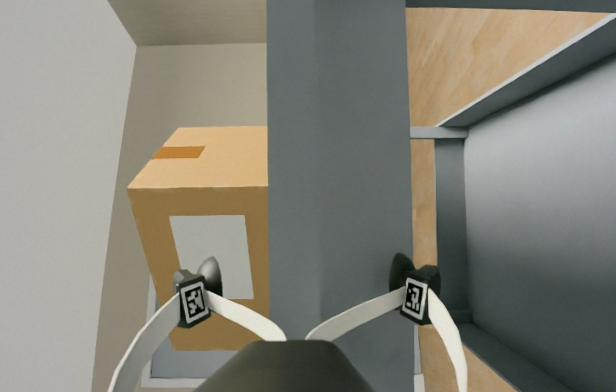

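Emit:
move --blocking false --r2 '{"joints":{"arm_m":0.285},"contact_limits":{"arm_m":0.1},"pace":"slow"}' --cameras '[]'

Emit:
wait --seconds 2 --cameras '[]'

Emit:
move --blocking false --r2 '{"joints":{"gripper_m":-0.02}}' --cameras '[]'

Emit:
wait --seconds 3 --cameras '["r2_head_camera","r2_wrist_camera"]'

Scene clock: 179.83 s.
move: r2 moving
r1: as last shown
r1.base_tilt: forward=-1.6 right=+1.3
r1.lidar_m: 0.94 0.99 1.27 2.51 2.63 1.95 1.84 2.00 2.29 2.20 1.27 0.93
r1.servo_current: wrist_yaw_rad=59(65) wrist_pitch_rad=39(46) wrist_roll_rad=59(65) gripper_m=33(46)
r1.wrist_depth_mm: - 137 - - - - - / - 137 - - - - - / 110 138 211 - - - - / 124 139 - - - - - / 1618 1983 - - - - - / 1182 1205 193 1182 187 1160 1138 / 831 759 759 143 788 788 820
r2.base_odometry: x=-0.157 y=-1.142 heading=-2.418
r2.turned_by_wheels: +0.000
r2.turned_by_imu: +0.000
r2.base_tilt: forward=-0.6 right=+0.1
r2.lidar_m: 0.67 3.25 2.50 2.09 2.06 2.34 2.49 2.46 2.79 2.67 2.66 0.73
r2.base_status: not commanded
r2.joint_positions: lift_m=+0.682 arm_m=+0.277 wrist_yaw_rad=-0.002 wrist_pitch_rad=+0.007 wrist_roll_rad=+1.568 gripper_m=+0.100
r2.joint_status: arm_m moving
r2.measured_speeds: translate_m=+0.000 strafe_m=+0.000 rotate_rad=+0.000 lift_m=+0.000 arm_m=+0.041 wrist_yaw_rad=-0.011 wrist_pitch_rad=+0.000 wrist_roll_rad=+0.000
r2.motor_effort: lift_m=+21(21) arm_m=+10(13) wheel_0=-1(1) wheel_1=+3(4) wheel_2=+0(1)
r2.servo_current: wrist_yaw_rad=52(59) wrist_pitch_rad=46(52) wrist_roll_rad=46(59) gripper_m=52(59)
r2.contact_limits: arm_m 0.1
r2.hand_pose: x=+0.7361 y=-0.0879 z=+0.8578 quat_wxyz=(+0.708, +0.706, +0.002, -0.003) (m; r2's base frame)
r2.wrist_depth_mm: - - - 191 253 1661 1138 / - - - 189 250 1708 - / - - 615 188 249 809 - / - - 480 187 247 842 - / - - 500 185 244 842 - / - - 195 183 196 - - / - - 609 - 241 1808 -
pictures: none
No camera images: "cameras" was empty.

Scene clock: 180.50 s.
earlier move: r2 done
r1.base_odometry: x=+0.456 y=+1.689 heading=+2.917
r1.turned_by_wheels: +0.000
r1.turned_by_imu: +0.000
r1.base_tilt: forward=-1.6 right=+1.3
r1.lidar_m: 0.95 1.01 1.28 2.51 2.63 1.99 1.87 2.00 2.30 2.21 1.27 0.94
r1.base_status: not commanded
r1.joint_positions: lift_m=+0.127 arm_m=+0.000 wrist_yaw_rad=+3.089 wrist_pitch_rad=+0.002 wrist_roll_rad=+0.000 gripper_m=+0.056
r1.joint_status: not commanded
r1.measured_speeds: all 0
r1.motor_effort: lift_m=+20(20) arm_m=-4(4) wheel_0=-1(1) wheel_1=+2(2) wheel_2=+0(0)
r1.servo_current: wrist_yaw_rad=52(65) wrist_pitch_rad=39(52) wrist_roll_rad=59(65) gripper_m=39(52)
r1.hand_pose: x=-0.1125 y=+0.1024 z=+0.3046 quat_wxyz=(+0.026, -0.001, +0.000, +1.000) (m; r1's base frame)
r1.wrist_depth_mm: - 137 - - - - - / - 137 - - - - - / 110 138 211 - - - - / 124 139 - - - - - / 1708 1921 - - - - - / 1205 1205 194 1205 188 1182 1118 / 842 759 759 143 788 778 809
r2.base_odometry: x=-0.157 y=-1.142 heading=-2.418
r2.turned_by_wheels: +0.000
r2.turned_by_imu: +0.000
r2.base_tilt: forward=-0.7 right=+0.1
r2.lidar_m: 0.68 3.27 2.49 2.08 2.06 2.33 2.49 2.45 2.77 2.68 2.66 0.72
r2.base_status: not commanded
r2.joint_positions: lift_m=+0.682 arm_m=+0.285 wrist_yaw_rad=-0.002 wrist_pitch_rad=+0.007 wrist_roll_rad=+1.568 gripper_m=+0.100
r2.joint_status: all done
r2.measured_speeds: all 0
r2.motor_effort: lift_m=+21(21) arm_m=+9(15) wheel_0=-1(2) wheel_1=+4(4) wheel_2=+0(1)
r2.servo_current: wrist_yaw_rad=39(59) wrist_pitch_rad=59(59) wrist_roll_rad=46(59) gripper_m=46(59)
r2.contact_limits: arm_m 0.1
r2.hand_pose: x=+0.7438 y=-0.0880 z=+0.8578 quat_wxyz=(+0.708, +0.706, +0.002, -0.003) (m; r2's base frame)
r2.wrist_depth_mm: - - - 191 253 1661 1160 / - - - 189 251 1708 - / - - 615 188 248 809 - / - - 480 186 246 842 - / - - 504 185 244 842 - / - - 195 183 195 - - / - - 615 - 241 1708 -
wait: 0.67 of 2 s (r2 has come to rest)
pictures: none
No camera images: "cameras" was empty.

Scene clock: 181.00 s.
move: r2 moving
r1: as last shown
r1.lidar_m: 0.96 1.01 1.28 2.52 2.64 1.97 1.88 2.00 2.30 2.19 1.26 0.96
r1.servo_current: wrist_yaw_rad=52(65) wrist_pitch_rad=39(46) wrist_roll_rad=65(65) gripper_m=39(46)
r1.wrist_depth_mm: - 137 - - - - - / - 137 - - - - - / 110 138 211 - - - - / 124 140 - - - - - / 1708 1983 - - - - - / 1160 1205 195 1229 187 1160 1138 / 842 759 741 142 798 778 820
r2.base_odometry: x=-0.157 y=-1.142 heading=-2.418
r2.turned_by_wheels: +0.000
r2.turned_by_imu: +0.000
r2.base_tilt: forward=-0.7 right=+0.0
r2.lidar_m: 0.67 3.27 2.47 2.10 2.05 2.36 2.48 2.46 2.81 2.66 2.67 0.74
r2.base_status: not commanded
r2.joint_positions: lift_m=+0.682 arm_m=+0.285 wrist_yaw_rad=-0.002 wrist_pitch_rad=+0.007 wrist_roll_rad=+1.568 gripper_m=+0.083
r2.joint_status: gripper_m moving
r2.measured_speeds: all 0
r2.motor_effort: lift_m=+21(21) arm_m=+9(10) wheel_0=-1(1) wheel_1=+3(4) wheel_2=+0(0)
r2.servo_current: wrist_yaw_rad=52(59) wrist_pitch_rad=52(59) wrist_roll_rad=52(59) gripper_m=111(111)
r2.contact_limits: arm_m 0.1
r2.hand_pose: x=+0.7438 y=-0.0880 z=+0.8578 quat_wxyz=(+0.708, +0.706, +0.002, -0.003) (m; r2's base frame)
r2.wrist_depth_mm: - - - 191 253 1661 1205 / - - - 190 251 1618 - / - - 621 189 250 798 - / - 504 477 187 248 - - / - - 500 186 246 - - / - - 195 185 190 - - / - - 615 - - 1661 -
pictures: none
No camera images: "cameras" was empty.

Scene clock: 182.43 s.
earlier move: r2 done
r1.base_odometry: x=+0.456 y=+1.689 heading=+2.917
r1.turned_by_wheels: +0.000
r1.turned_by_imu: +0.000
r1.base_tilt: forward=-1.6 right=+1.2
r1.lidar_m: 0.95 1.02 1.29 2.52 2.64 1.95 1.88 1.97 2.28 2.19 1.25 0.96
r1.base_status: not commanded
r1.joint_positions: lift_m=+0.127 arm_m=+0.000 wrist_yaw_rad=+3.089 wrist_pitch_rad=+0.002 wrist_roll_rad=+0.000 gripper_m=+0.056
r1.joint_status: not commanded
r1.measured_speeds: all 0
r1.motor_effort: lift_m=+20(20) arm_m=-4(4) wheel_0=-1(1) wheel_1=+2(2) wheel_2=+0(0)
r1.servo_current: wrist_yaw_rad=52(65) wrist_pitch_rad=39(52) wrist_roll_rad=46(65) gripper_m=39(46)
r1.hand_pose: x=-0.1125 y=+0.1024 z=+0.3046 quat_wxyz=(+0.026, -0.001, +0.000, +1.000) (m; r1's base frame)
r1.wrist_depth_mm: - 137 - - - - - / - 137 - - - - - / 110 138 211 - - - - / 124 139 - - - - - / 1618 1921 - - - - - / 1182 1182 194 1182 187 1138 1138 / 854 759 741 143 788 768 820
r2.base_odometry: x=-0.157 y=-1.142 heading=-2.418
r2.turned_by_wheels: +0.000
r2.turned_by_imu: +0.000
r2.base_tilt: forward=-0.6 right=+0.1
r2.lidar_m: 0.66 3.26 2.44 2.08 2.05 2.34 2.46 2.45 2.78 2.69 2.66 0.72
r2.base_status: not commanded
r2.joint_positions: lift_m=+0.682 arm_m=+0.285 wrist_yaw_rad=+0.000 wrist_pitch_rad=+0.003 wrist_roll_rad=+1.568 gripper_m=-0.018
r2.joint_status: all done
r2.measured_speeds: all 0
r2.motor_effort: lift_m=+21(21) arm_m=+5(10) wheel_0=-1(2) wheel_1=+3(4) wheel_2=+0(0)
r2.servo_current: wrist_yaw_rad=46(59) wrist_pitch_rad=39(59) wrist_roll_rad=46(65) gripper_m=124(228)
r2.contact_limits: arm_m 0.1
r2.hand_pose: x=+0.7442 y=-0.0875 z=+0.8591 quat_wxyz=(+0.708, +0.706, +0.001, -0.001) (m; r2's base frame)
r2.wrist_depth_mm: - - - 179 238 1708 1182 / - - - 178 237 1756 - / - - 569 177 236 831 - / - - 469 236 236 842 - / - - 512 177 236 831 - / - - 186 176 180 - - / - - - - 234 1756 -
wait: 1.43 of 3 s (r2 has come to rest)
pictures: r2_head_camera, r2_wrist_camera
Images, in order (width x height): r2_head_camera 420x560, r2_wrist_camera 616x392.

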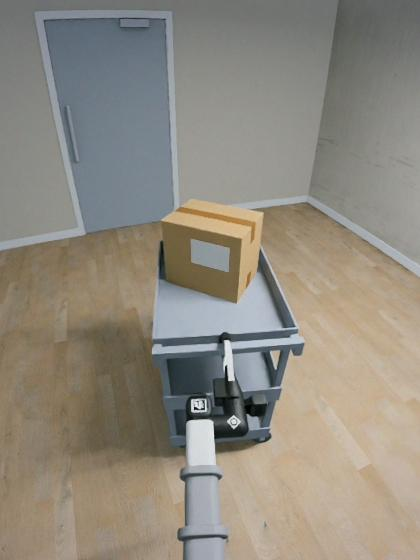

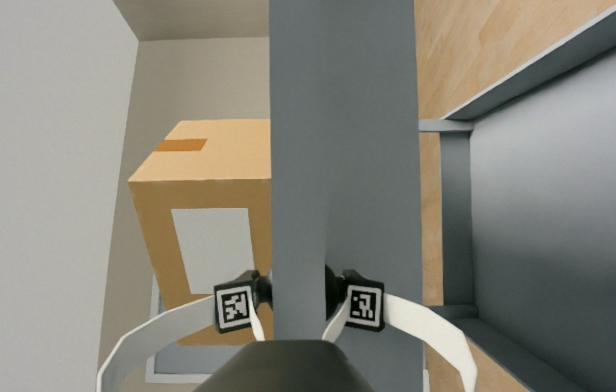

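Emit:
move --blocking false --r2 '{"base":{"translate_m":-0.35},"pace":"slow"}' --cameras '[]'

Emit:
wait --seconds 6 --cameras '["r2_head_camera","r2_wrist_camera"]'

Emit:
move --blocking false --r2 '{"base":{"rotate_rad":0.125},"pace":"slow"}' --cameras '[]'

Emit:
wait --seconds 2 --cameras '["r2_head_camera","r2_wrist_camera"]'

Scene clock: 195.47 s.
move: r2 moving
r1: as last shown
r1.lidar_m: 0.95 1.00 1.28 2.50 2.63 1.95 1.88 1.98 2.29 2.19 1.26 0.94
r1.motor_effort: lift_m=+20(20) arm_m=-4(4) wheel_0=+0(1) wheel_1=+2(2) wheel_2=+0(0)
r1.servo_current: wrist_yaw_rad=52(65) wrist_pitch_rad=46(46) wrist_roll_rad=39(72) gripper_m=39(46)
r1.wrist_depth_mm: - 137 - - - - - / - 138 - - - - - / 110 138 210 - - - - / 125 139 - - - - - / 1708 1921 - - - - - / 1205 1205 193 1182 188 1138 1138 / 831 750 759 143 788 778 831
r2.base_odometry: x=-0.148 y=-1.134 heading=-2.418
r2.turned_by_wheels: +0.000
r2.turned_by_imu: +0.001
r2.base_tilt: forward=-0.6 right=+0.1
r2.lidar_m: 0.68 3.30 2.47 2.08 2.08 2.37 2.45 2.46 2.79 2.68 2.68 0.71
r2.base_status: translate_m moving
r2.joint_positions: lift_m=+0.682 arm_m=+0.285 wrist_yaw_rad=+0.002 wrist_pitch_rad=+0.003 wrist_roll_rad=+1.568 gripper_m=-0.018
r2.joint_status: not commanded
r2.measured_speeds: translate_m=-0.049 strafe_m=+0.000 rotate_rad=-0.002 lift_m=+0.000 arm_m=+0.000 wrist_yaw_rad=+0.002 wrist_pitch_rad=+0.000 wrist_roll_rad=+0.000
r2.motor_effort: lift_m=+21(21) arm_m=+4(5) wheel_0=-6(9) wheel_1=-7(8) wheel_2=+14(15)
r2.servo_current: wrist_yaw_rad=46(52) wrist_pitch_rad=46(46) wrist_roll_rad=39(59) gripper_m=130(130)
r2.contact_limits: arm_m 0.1
r2.hand_pose: x=+0.7444 y=-0.0870 z=+0.8591 quat_wxyz=(+0.708, +0.706, +0.002, +0.000) (m; r2's base frame)
r2.wrist_depth_mm: - - - 179 239 1708 1182 / - - - 178 238 1708 - / - - 564 178 238 842 - / - - 469 178 237 854 - / - - 521 177 238 831 - / - - 185 177 180 - - / - - - - 236 1708 -
pictures: none
No camera images: "cameras" was empty.

Scene clock: 199.77 s.
earlier move: r2 done
r1.base_odometry: x=+0.456 y=+1.689 heading=+2.917
r1.turned_by_wheels: +0.000
r1.turned_by_imu: +0.000
r1.base_tilt: forward=-1.6 right=+1.3
r1.lidar_m: 0.97 1.02 1.30 2.51 2.61 1.98 1.89 2.00 2.30 2.20 1.29 0.92
r1.base_status: not commanded
r1.joint_positions: lift_m=+0.127 arm_m=+0.000 wrist_yaw_rad=+3.089 wrist_pitch_rad=+0.002 wrist_roll_rad=+0.000 gripper_m=+0.056
r1.joint_status: not commanded
r1.measured_speeds: all 0
r1.motor_effort: lift_m=+20(20) arm_m=-4(4) wheel_0=+0(1) wheel_1=+2(2) wheel_2=+0(0)
r1.servo_current: wrist_yaw_rad=52(72) wrist_pitch_rad=46(52) wrist_roll_rad=46(72) gripper_m=39(46)
r1.hand_pose: x=-0.1125 y=+0.1024 z=+0.3046 quat_wxyz=(+0.026, -0.001, +0.000, +1.000) (m; r1's base frame)
r1.wrist_depth_mm: - 137 - - - - - / - 138 - - - - - / 110 138 211 - - - - / 124 139 - - - - - / 1661 1921 - - - - - / 1182 1182 193 1229 187 1182 1118 / 842 750 759 143 788 768 820
r2.base_odometry: x=+0.105 y=-0.910 heading=-2.418
r2.turned_by_wheels: +0.000
r2.turned_by_imu: +0.003
r2.base_tilt: forward=-0.7 right=+0.1
r2.lidar_m: 0.67 3.56 2.39 1.93 1.92 2.27 2.14 2.13 2.43 2.79 2.79 0.71
r2.base_status: done
r2.joint_positions: lift_m=+0.682 arm_m=+0.285 wrist_yaw_rad=+0.003 wrist_pitch_rad=+0.003 wrist_roll_rad=+1.568 gripper_m=-0.018
r2.joint_status: not commanded
r2.measured_speeds: all 0
r2.motor_effort: lift_m=+21(21) arm_m=+4(5) wheel_0=-1(11) wheel_1=-3(8) wheel_2=+9(16)
r2.servo_current: wrist_yaw_rad=46(65) wrist_pitch_rad=46(46) wrist_roll_rad=52(65) gripper_m=117(130)
r2.contact_limits: arm_m 0.1
r2.hand_pose: x=+0.7446 y=-0.0865 z=+0.8591 quat_wxyz=(+0.708, +0.706, +0.002, +0.000) (m; r2's base frame)
r2.wrist_depth_mm: - - - 238 239 1708 1182 / - - - 178 236 1708 - / - - 569 178 237 809 - / - - 469 236 237 842 - / - - 512 176 236 788 - / - - 185 176 180 - - / - - - - 235 1708 -
wait: 4.30 of 6 s (r2 has come to rest)
pictures: r2_head_camera, r2_wrist_camera
Images, in order (width x height): r2_head_camera 420x560, r2_wrist_camera 616x392.

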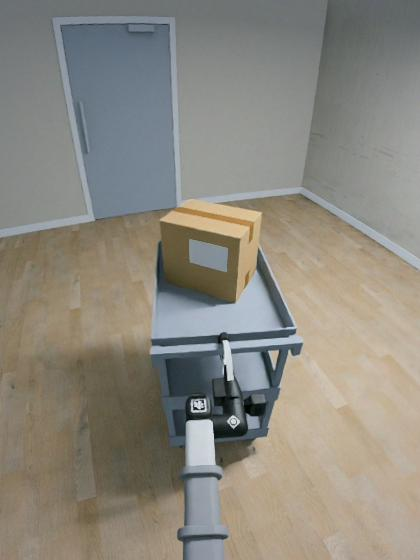

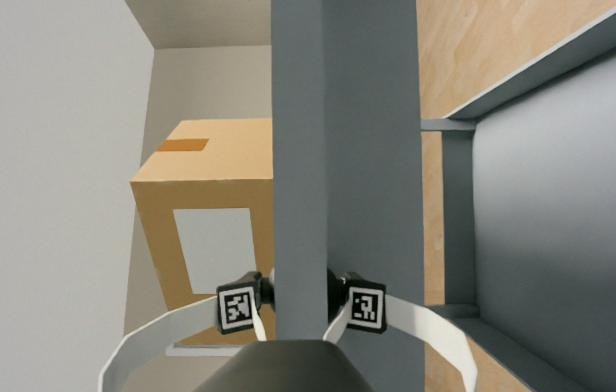

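Scene clock: 200.27 s.
move: r2 moving
r1: as last shown
r1.base_tilt: forward=-1.6 right=+1.2
r1.lidar_m: 0.96 1.01 1.32 2.51 2.62 1.97 1.89 1.96 2.30 2.20 1.30 0.93
r1.motor_effort: lift_m=+20(20) arm_m=-4(4) wheel_0=-1(1) wheel_1=+2(2) wheel_2=+0(0)
r1.servo_current: wrist_yaw_rad=39(59) wrist_pitch_rad=46(46) wrist_roll_rad=59(59) gripper_m=39(46)
r1.wrist_depth_mm: - 137 - - - - - / - 137 - - - - - / 110 138 211 - - - - / 124 139 - - - - - / 1661 1983 - - - - - / 1182 1205 194 1160 187 1182 1118 / 842 750 750 143 778 788 820
r2.base_odometry: x=+0.105 y=-0.910 heading=-2.316
r2.turned_by_wheels: +0.102
r2.turned_by_imu: +0.098
r2.base_tilt: forward=-0.7 right=+0.0
r2.lidar_m: 0.68 3.63 2.22 1.94 1.96 2.39 2.13 2.16 2.58 2.78 2.81 0.71
r2.base_status: rotate_rad moving
r2.joint_positions: lift_m=+0.682 arm_m=+0.285 wrist_yaw_rad=-0.009 wrist_pitch_rad=+0.003 wrist_roll_rad=+1.568 gripper_m=-0.019
r2.joint_status: not commanded
r2.measured_speeds: translate_m=-0.001 strafe_m=+0.001 rotate_rad=+0.234 lift_m=+0.000 arm_m=+0.000 wrist_yaw_rad=+0.000 wrist_pitch_rad=-0.001 wrist_roll_rad=+0.000
r2.motor_effort: lift_m=+21(21) arm_m=+5(6) wheel_0=-11(15) wheel_1=-8(11) wheel_2=-11(17)
r2.servo_current: wrist_yaw_rad=52(65) wrist_pitch_rad=46(46) wrist_roll_rad=52(52) gripper_m=111(117)
r2.contact_limits: arm_m 0.1
r2.hand_pose: x=+0.7434 y=-0.0901 z=+0.8592 quat_wxyz=(+0.708, +0.706, -0.002, -0.004) (m; r2's base frame)
r2.wrist_depth_mm: - - - 159 215 1618 - / - - 603 161 220 750 - / - - 455 165 223 809 - / - - 488 167 227 820 - / - - 549 170 229 - - / - - 186 172 182 - - / - - - - 237 1756 488
pictures: none
No camera images: "cameras" was empty.

Scene clock: 200.83 s.
earlier move: r2 done
r1.base_odometry: x=+0.456 y=+1.689 heading=+2.917
r1.turned_by_wheels: +0.000
r1.turned_by_imu: +0.000
r1.base_tilt: forward=-1.6 right=+1.2
r1.lidar_m: 0.95 1.01 1.28 2.51 2.64 1.95 1.87 1.99 2.29 2.19 1.27 0.94
r1.base_status: not commanded
r1.joint_positions: lift_m=+0.127 arm_m=+0.000 wrist_yaw_rad=+3.089 wrist_pitch_rad=+0.002 wrist_roll_rad=+0.000 gripper_m=+0.056
r1.joint_status: not commanded
r1.measured_speeds: all 0
r1.motor_effort: lift_m=+20(20) arm_m=-4(4) wheel_0=-1(1) wheel_1=+1(2) wheel_2=+0(0)
r1.servo_current: wrist_yaw_rad=39(59) wrist_pitch_rad=39(46) wrist_roll_rad=46(72) gripper_m=39(46)
r1.hand_pose: x=-0.1125 y=+0.1024 z=+0.3046 quat_wxyz=(+0.026, -0.001, +0.000, +1.000) (m; r1's base frame)
r1.wrist_depth_mm: - 137 - - - - - / - 137 - - - - - / 110 138 210 - - - - / 125 139 - - - - - / 1661 1983 - - - - - / 1182 1205 194 1205 187 1182 1118 / 842 750 759 143 788 778 820
r2.base_odometry: x=+0.105 y=-0.910 heading=-2.293
r2.turned_by_wheels: +0.023
r2.turned_by_imu: +0.023
r2.base_tilt: forward=-0.6 right=+0.0
r2.lidar_m: 0.69 3.48 2.16 1.92 1.95 2.40 2.13 2.15 2.63 2.78 2.80 0.69
r2.base_status: done
r2.joint_positions: lift_m=+0.682 arm_m=+0.285 wrist_yaw_rad=+0.001 wrist_pitch_rad=+0.000 wrist_roll_rad=+1.568 gripper_m=-0.019
r2.joint_status: not commanded
r2.measured_speeds: all 0
r2.motor_effort: lift_m=+20(21) arm_m=+5(6) wheel_0=+4(15) wheel_1=+1(11) wheel_2=-3(17)
r2.servo_current: wrist_yaw_rad=46(65) wrist_pitch_rad=46(46) wrist_roll_rad=59(65) gripper_m=91(117)
r2.contact_limits: arm_m 0.1
r2.hand_pose: x=+0.7443 y=-0.0871 z=+0.8601 quat_wxyz=(+0.708, +0.706, +0.000, +0.000) (m; r2's base frame)
r2.wrist_depth_mm: - - - 144 198 683 - / - - 504 148 205 759 - / - 462 442 153 211 - - / - - 504 158 218 820 - / - - 580 164 225 - - / - - 188 169 182 1708 - / - - - - 240 - 484
wait: 0.57 of 2 s (r2 has come to rest)
pictures: r2_head_camera, r2_wrist_camera
Images, in order (width x height): r2_head_camera 420x560, r2_wrist_camera 616x392.

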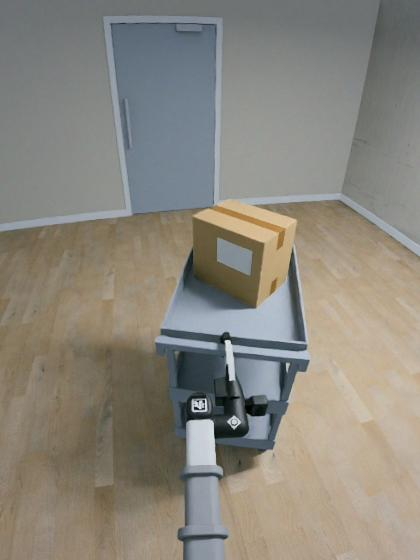

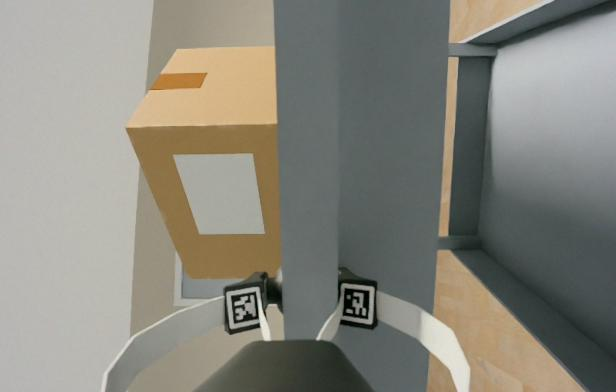

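Emit:
move --blocking false --r2 '{"base":{"strafe_m":-0.15},"pace":"slow"}' --cameras '[]'

Emit:
wait --seconds 3 --cameras '["r2_head_camera","r2_wrist_camera"]'

Scene clock: 205.97 s.
move: r2 moving
r1: as last shown
r1.lidar_m: 0.96 1.01 1.29 2.51 2.64 1.95 1.90 1.97 2.30 2.20 1.27 0.94
r1.motor_effort: lift_m=+20(20) arm_m=-4(4) wheel_0=-1(1) wheel_1=+2(2) wheel_2=+0(0)
r1.servo_current: wrist_yaw_rad=46(72) wrist_pitch_rad=46(52) wrist_roll_rad=52(59) gripper_m=33(46)
r1.wrist_depth_mm: - 137 - - - - - / - 138 - - - - - / 110 138 211 - - - - / 125 139 - - - - - / 1661 1921 - - - - - / 1160 1160 193 1182 188 1182 1138 / 842 741 768 143 798 778 809
r2.base_odometry: x=+0.094 y=-0.901 heading=-2.292
r2.turned_by_wheels: +0.000
r2.turned_by_imu: +0.001
r2.base_tilt: forward=-0.7 right=+0.0
r2.lidar_m: 0.69 3.49 2.21 1.93 1.98 2.37 2.13 2.16 2.62 2.75 2.78 0.69
r2.base_status: strafe_m moving
r2.joint_positions: lift_m=+0.682 arm_m=+0.285 wrist_yaw_rad=+0.001 wrist_pitch_rad=+0.000 wrist_roll_rad=+1.568 gripper_m=-0.019
r2.joint_status: not commanded
r2.measured_speeds: translate_m=+0.000 strafe_m=-0.057 rotate_rad=+0.000 lift_m=+0.000 arm_m=+0.000 wrist_yaw_rad=+0.000 wrist_pitch_rad=+0.000 wrist_roll_rad=+0.000
r2.motor_effort: lift_m=+20(20) arm_m=+6(6) wheel_0=+9(12) wheel_1=-6(7) wheel_2=+1(2)
r2.servo_current: wrist_yaw_rad=46(65) wrist_pitch_rad=46(46) wrist_roll_rad=46(59) gripper_m=91(91)
r2.contact_limits: arm_m 0.1
r2.hand_pose: x=+0.7443 y=-0.0871 z=+0.8601 quat_wxyz=(+0.708, +0.706, +0.000, +0.000) (m; r2's base frame)
r2.wrist_depth_mm: - - - 143 196 683 - / - - 496 147 204 759 - / - 462 439 151 211 - - / - - 508 157 217 820 - / - - 591 163 224 - - / - - 189 168 180 1808 - / - - - - 242 - 1205
pictures: none
No camera images: "cameras" was empty.

Scene clock: 208.10 s.
earlier move: r2 done
r1.base_odometry: x=+0.456 y=+1.689 heading=+2.917
r1.turned_by_wheels: +0.000
r1.turned_by_imu: +0.000
r1.base_tilt: forward=-1.6 right=+1.3
r1.lidar_m: 0.95 1.03 1.32 2.52 2.61 1.95 1.89 2.01 2.30 2.17 1.25 0.93
r1.base_status: not commanded
r1.joint_positions: lift_m=+0.127 arm_m=+0.000 wrist_yaw_rad=+3.089 wrist_pitch_rad=+0.002 wrist_roll_rad=+0.000 gripper_m=+0.056
r1.joint_status: not commanded
r1.measured_speeds: all 0
r1.motor_effort: lift_m=+20(20) arm_m=-4(4) wheel_0=-1(1) wheel_1=+2(2) wheel_2=+0(0)
r1.servo_current: wrist_yaw_rad=46(78) wrist_pitch_rad=46(52) wrist_roll_rad=46(72) gripper_m=39(46)
r1.hand_pose: x=-0.1125 y=+0.1024 z=+0.3046 quat_wxyz=(+0.026, -0.001, +0.000, +1.000) (m; r1's base frame)
r1.wrist_depth_mm: - 137 - - - - - / - 138 - - - - - / 110 138 211 - - - - / 125 139 - - - - - / 1708 1921 - - - - - / 1182 1182 194 1138 187 1182 1138 / 854 759 750 143 798 788 820
r2.base_odometry: x=-0.007 y=-0.811 heading=-2.292
r2.turned_by_wheels: +0.000
r2.turned_by_imu: +0.002
r2.base_tilt: forward=-0.6 right=+0.1
r2.lidar_m: 0.67 3.71 2.39 2.07 2.10 2.36 2.08 2.13 2.61 2.64 2.65 0.71
r2.base_status: done
r2.joint_positions: lift_m=+0.682 arm_m=+0.285 wrist_yaw_rad=+0.004 wrist_pitch_rad=+0.000 wrist_roll_rad=+1.568 gripper_m=-0.019
r2.joint_status: not commanded
r2.measured_speeds: all 0
r2.motor_effort: lift_m=+20(20) arm_m=+5(6) wheel_0=+9(15) wheel_1=-1(8) wheel_2=+0(2)
r2.servo_current: wrist_yaw_rad=52(65) wrist_pitch_rad=46(46) wrist_roll_rad=46(59) gripper_m=91(91)
r2.contact_limits: arm_m 0.1
r2.hand_pose: x=+0.7445 y=-0.0863 z=+0.8601 quat_wxyz=(+0.708, +0.706, +0.001, +0.001) (m; r2's base frame)
r2.wrist_depth_mm: - - - 171 228 1661 1182 / - - - 171 230 1576 - / - - 530 171 230 831 - / - - 473 171 231 820 - / - - 517 171 230 820 - / - - 187 172 180 - - / - - - - 232 - -
wait: 2.13 of 3 s (r2 has come to rest)
pictures: r2_head_camera, r2_wrist_camera
Images, in order (width x height): r2_head_camera 420x560, r2_wrist_camera 616x392.

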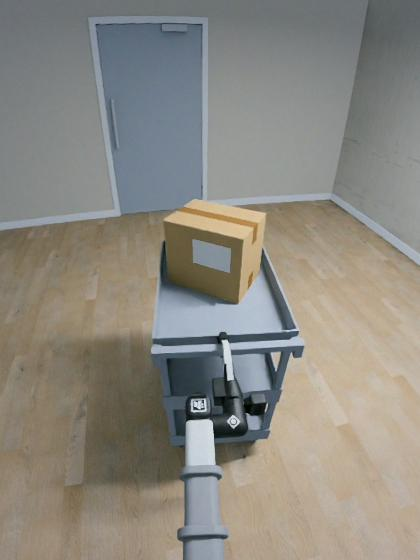

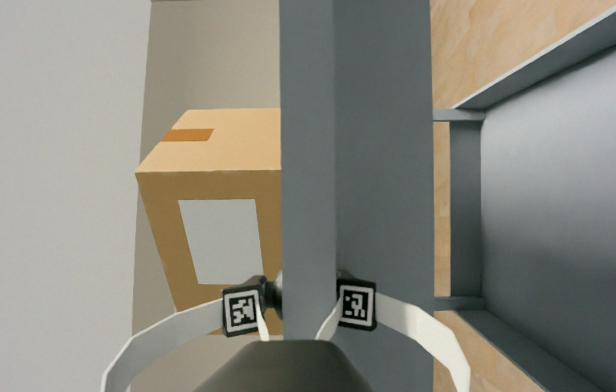

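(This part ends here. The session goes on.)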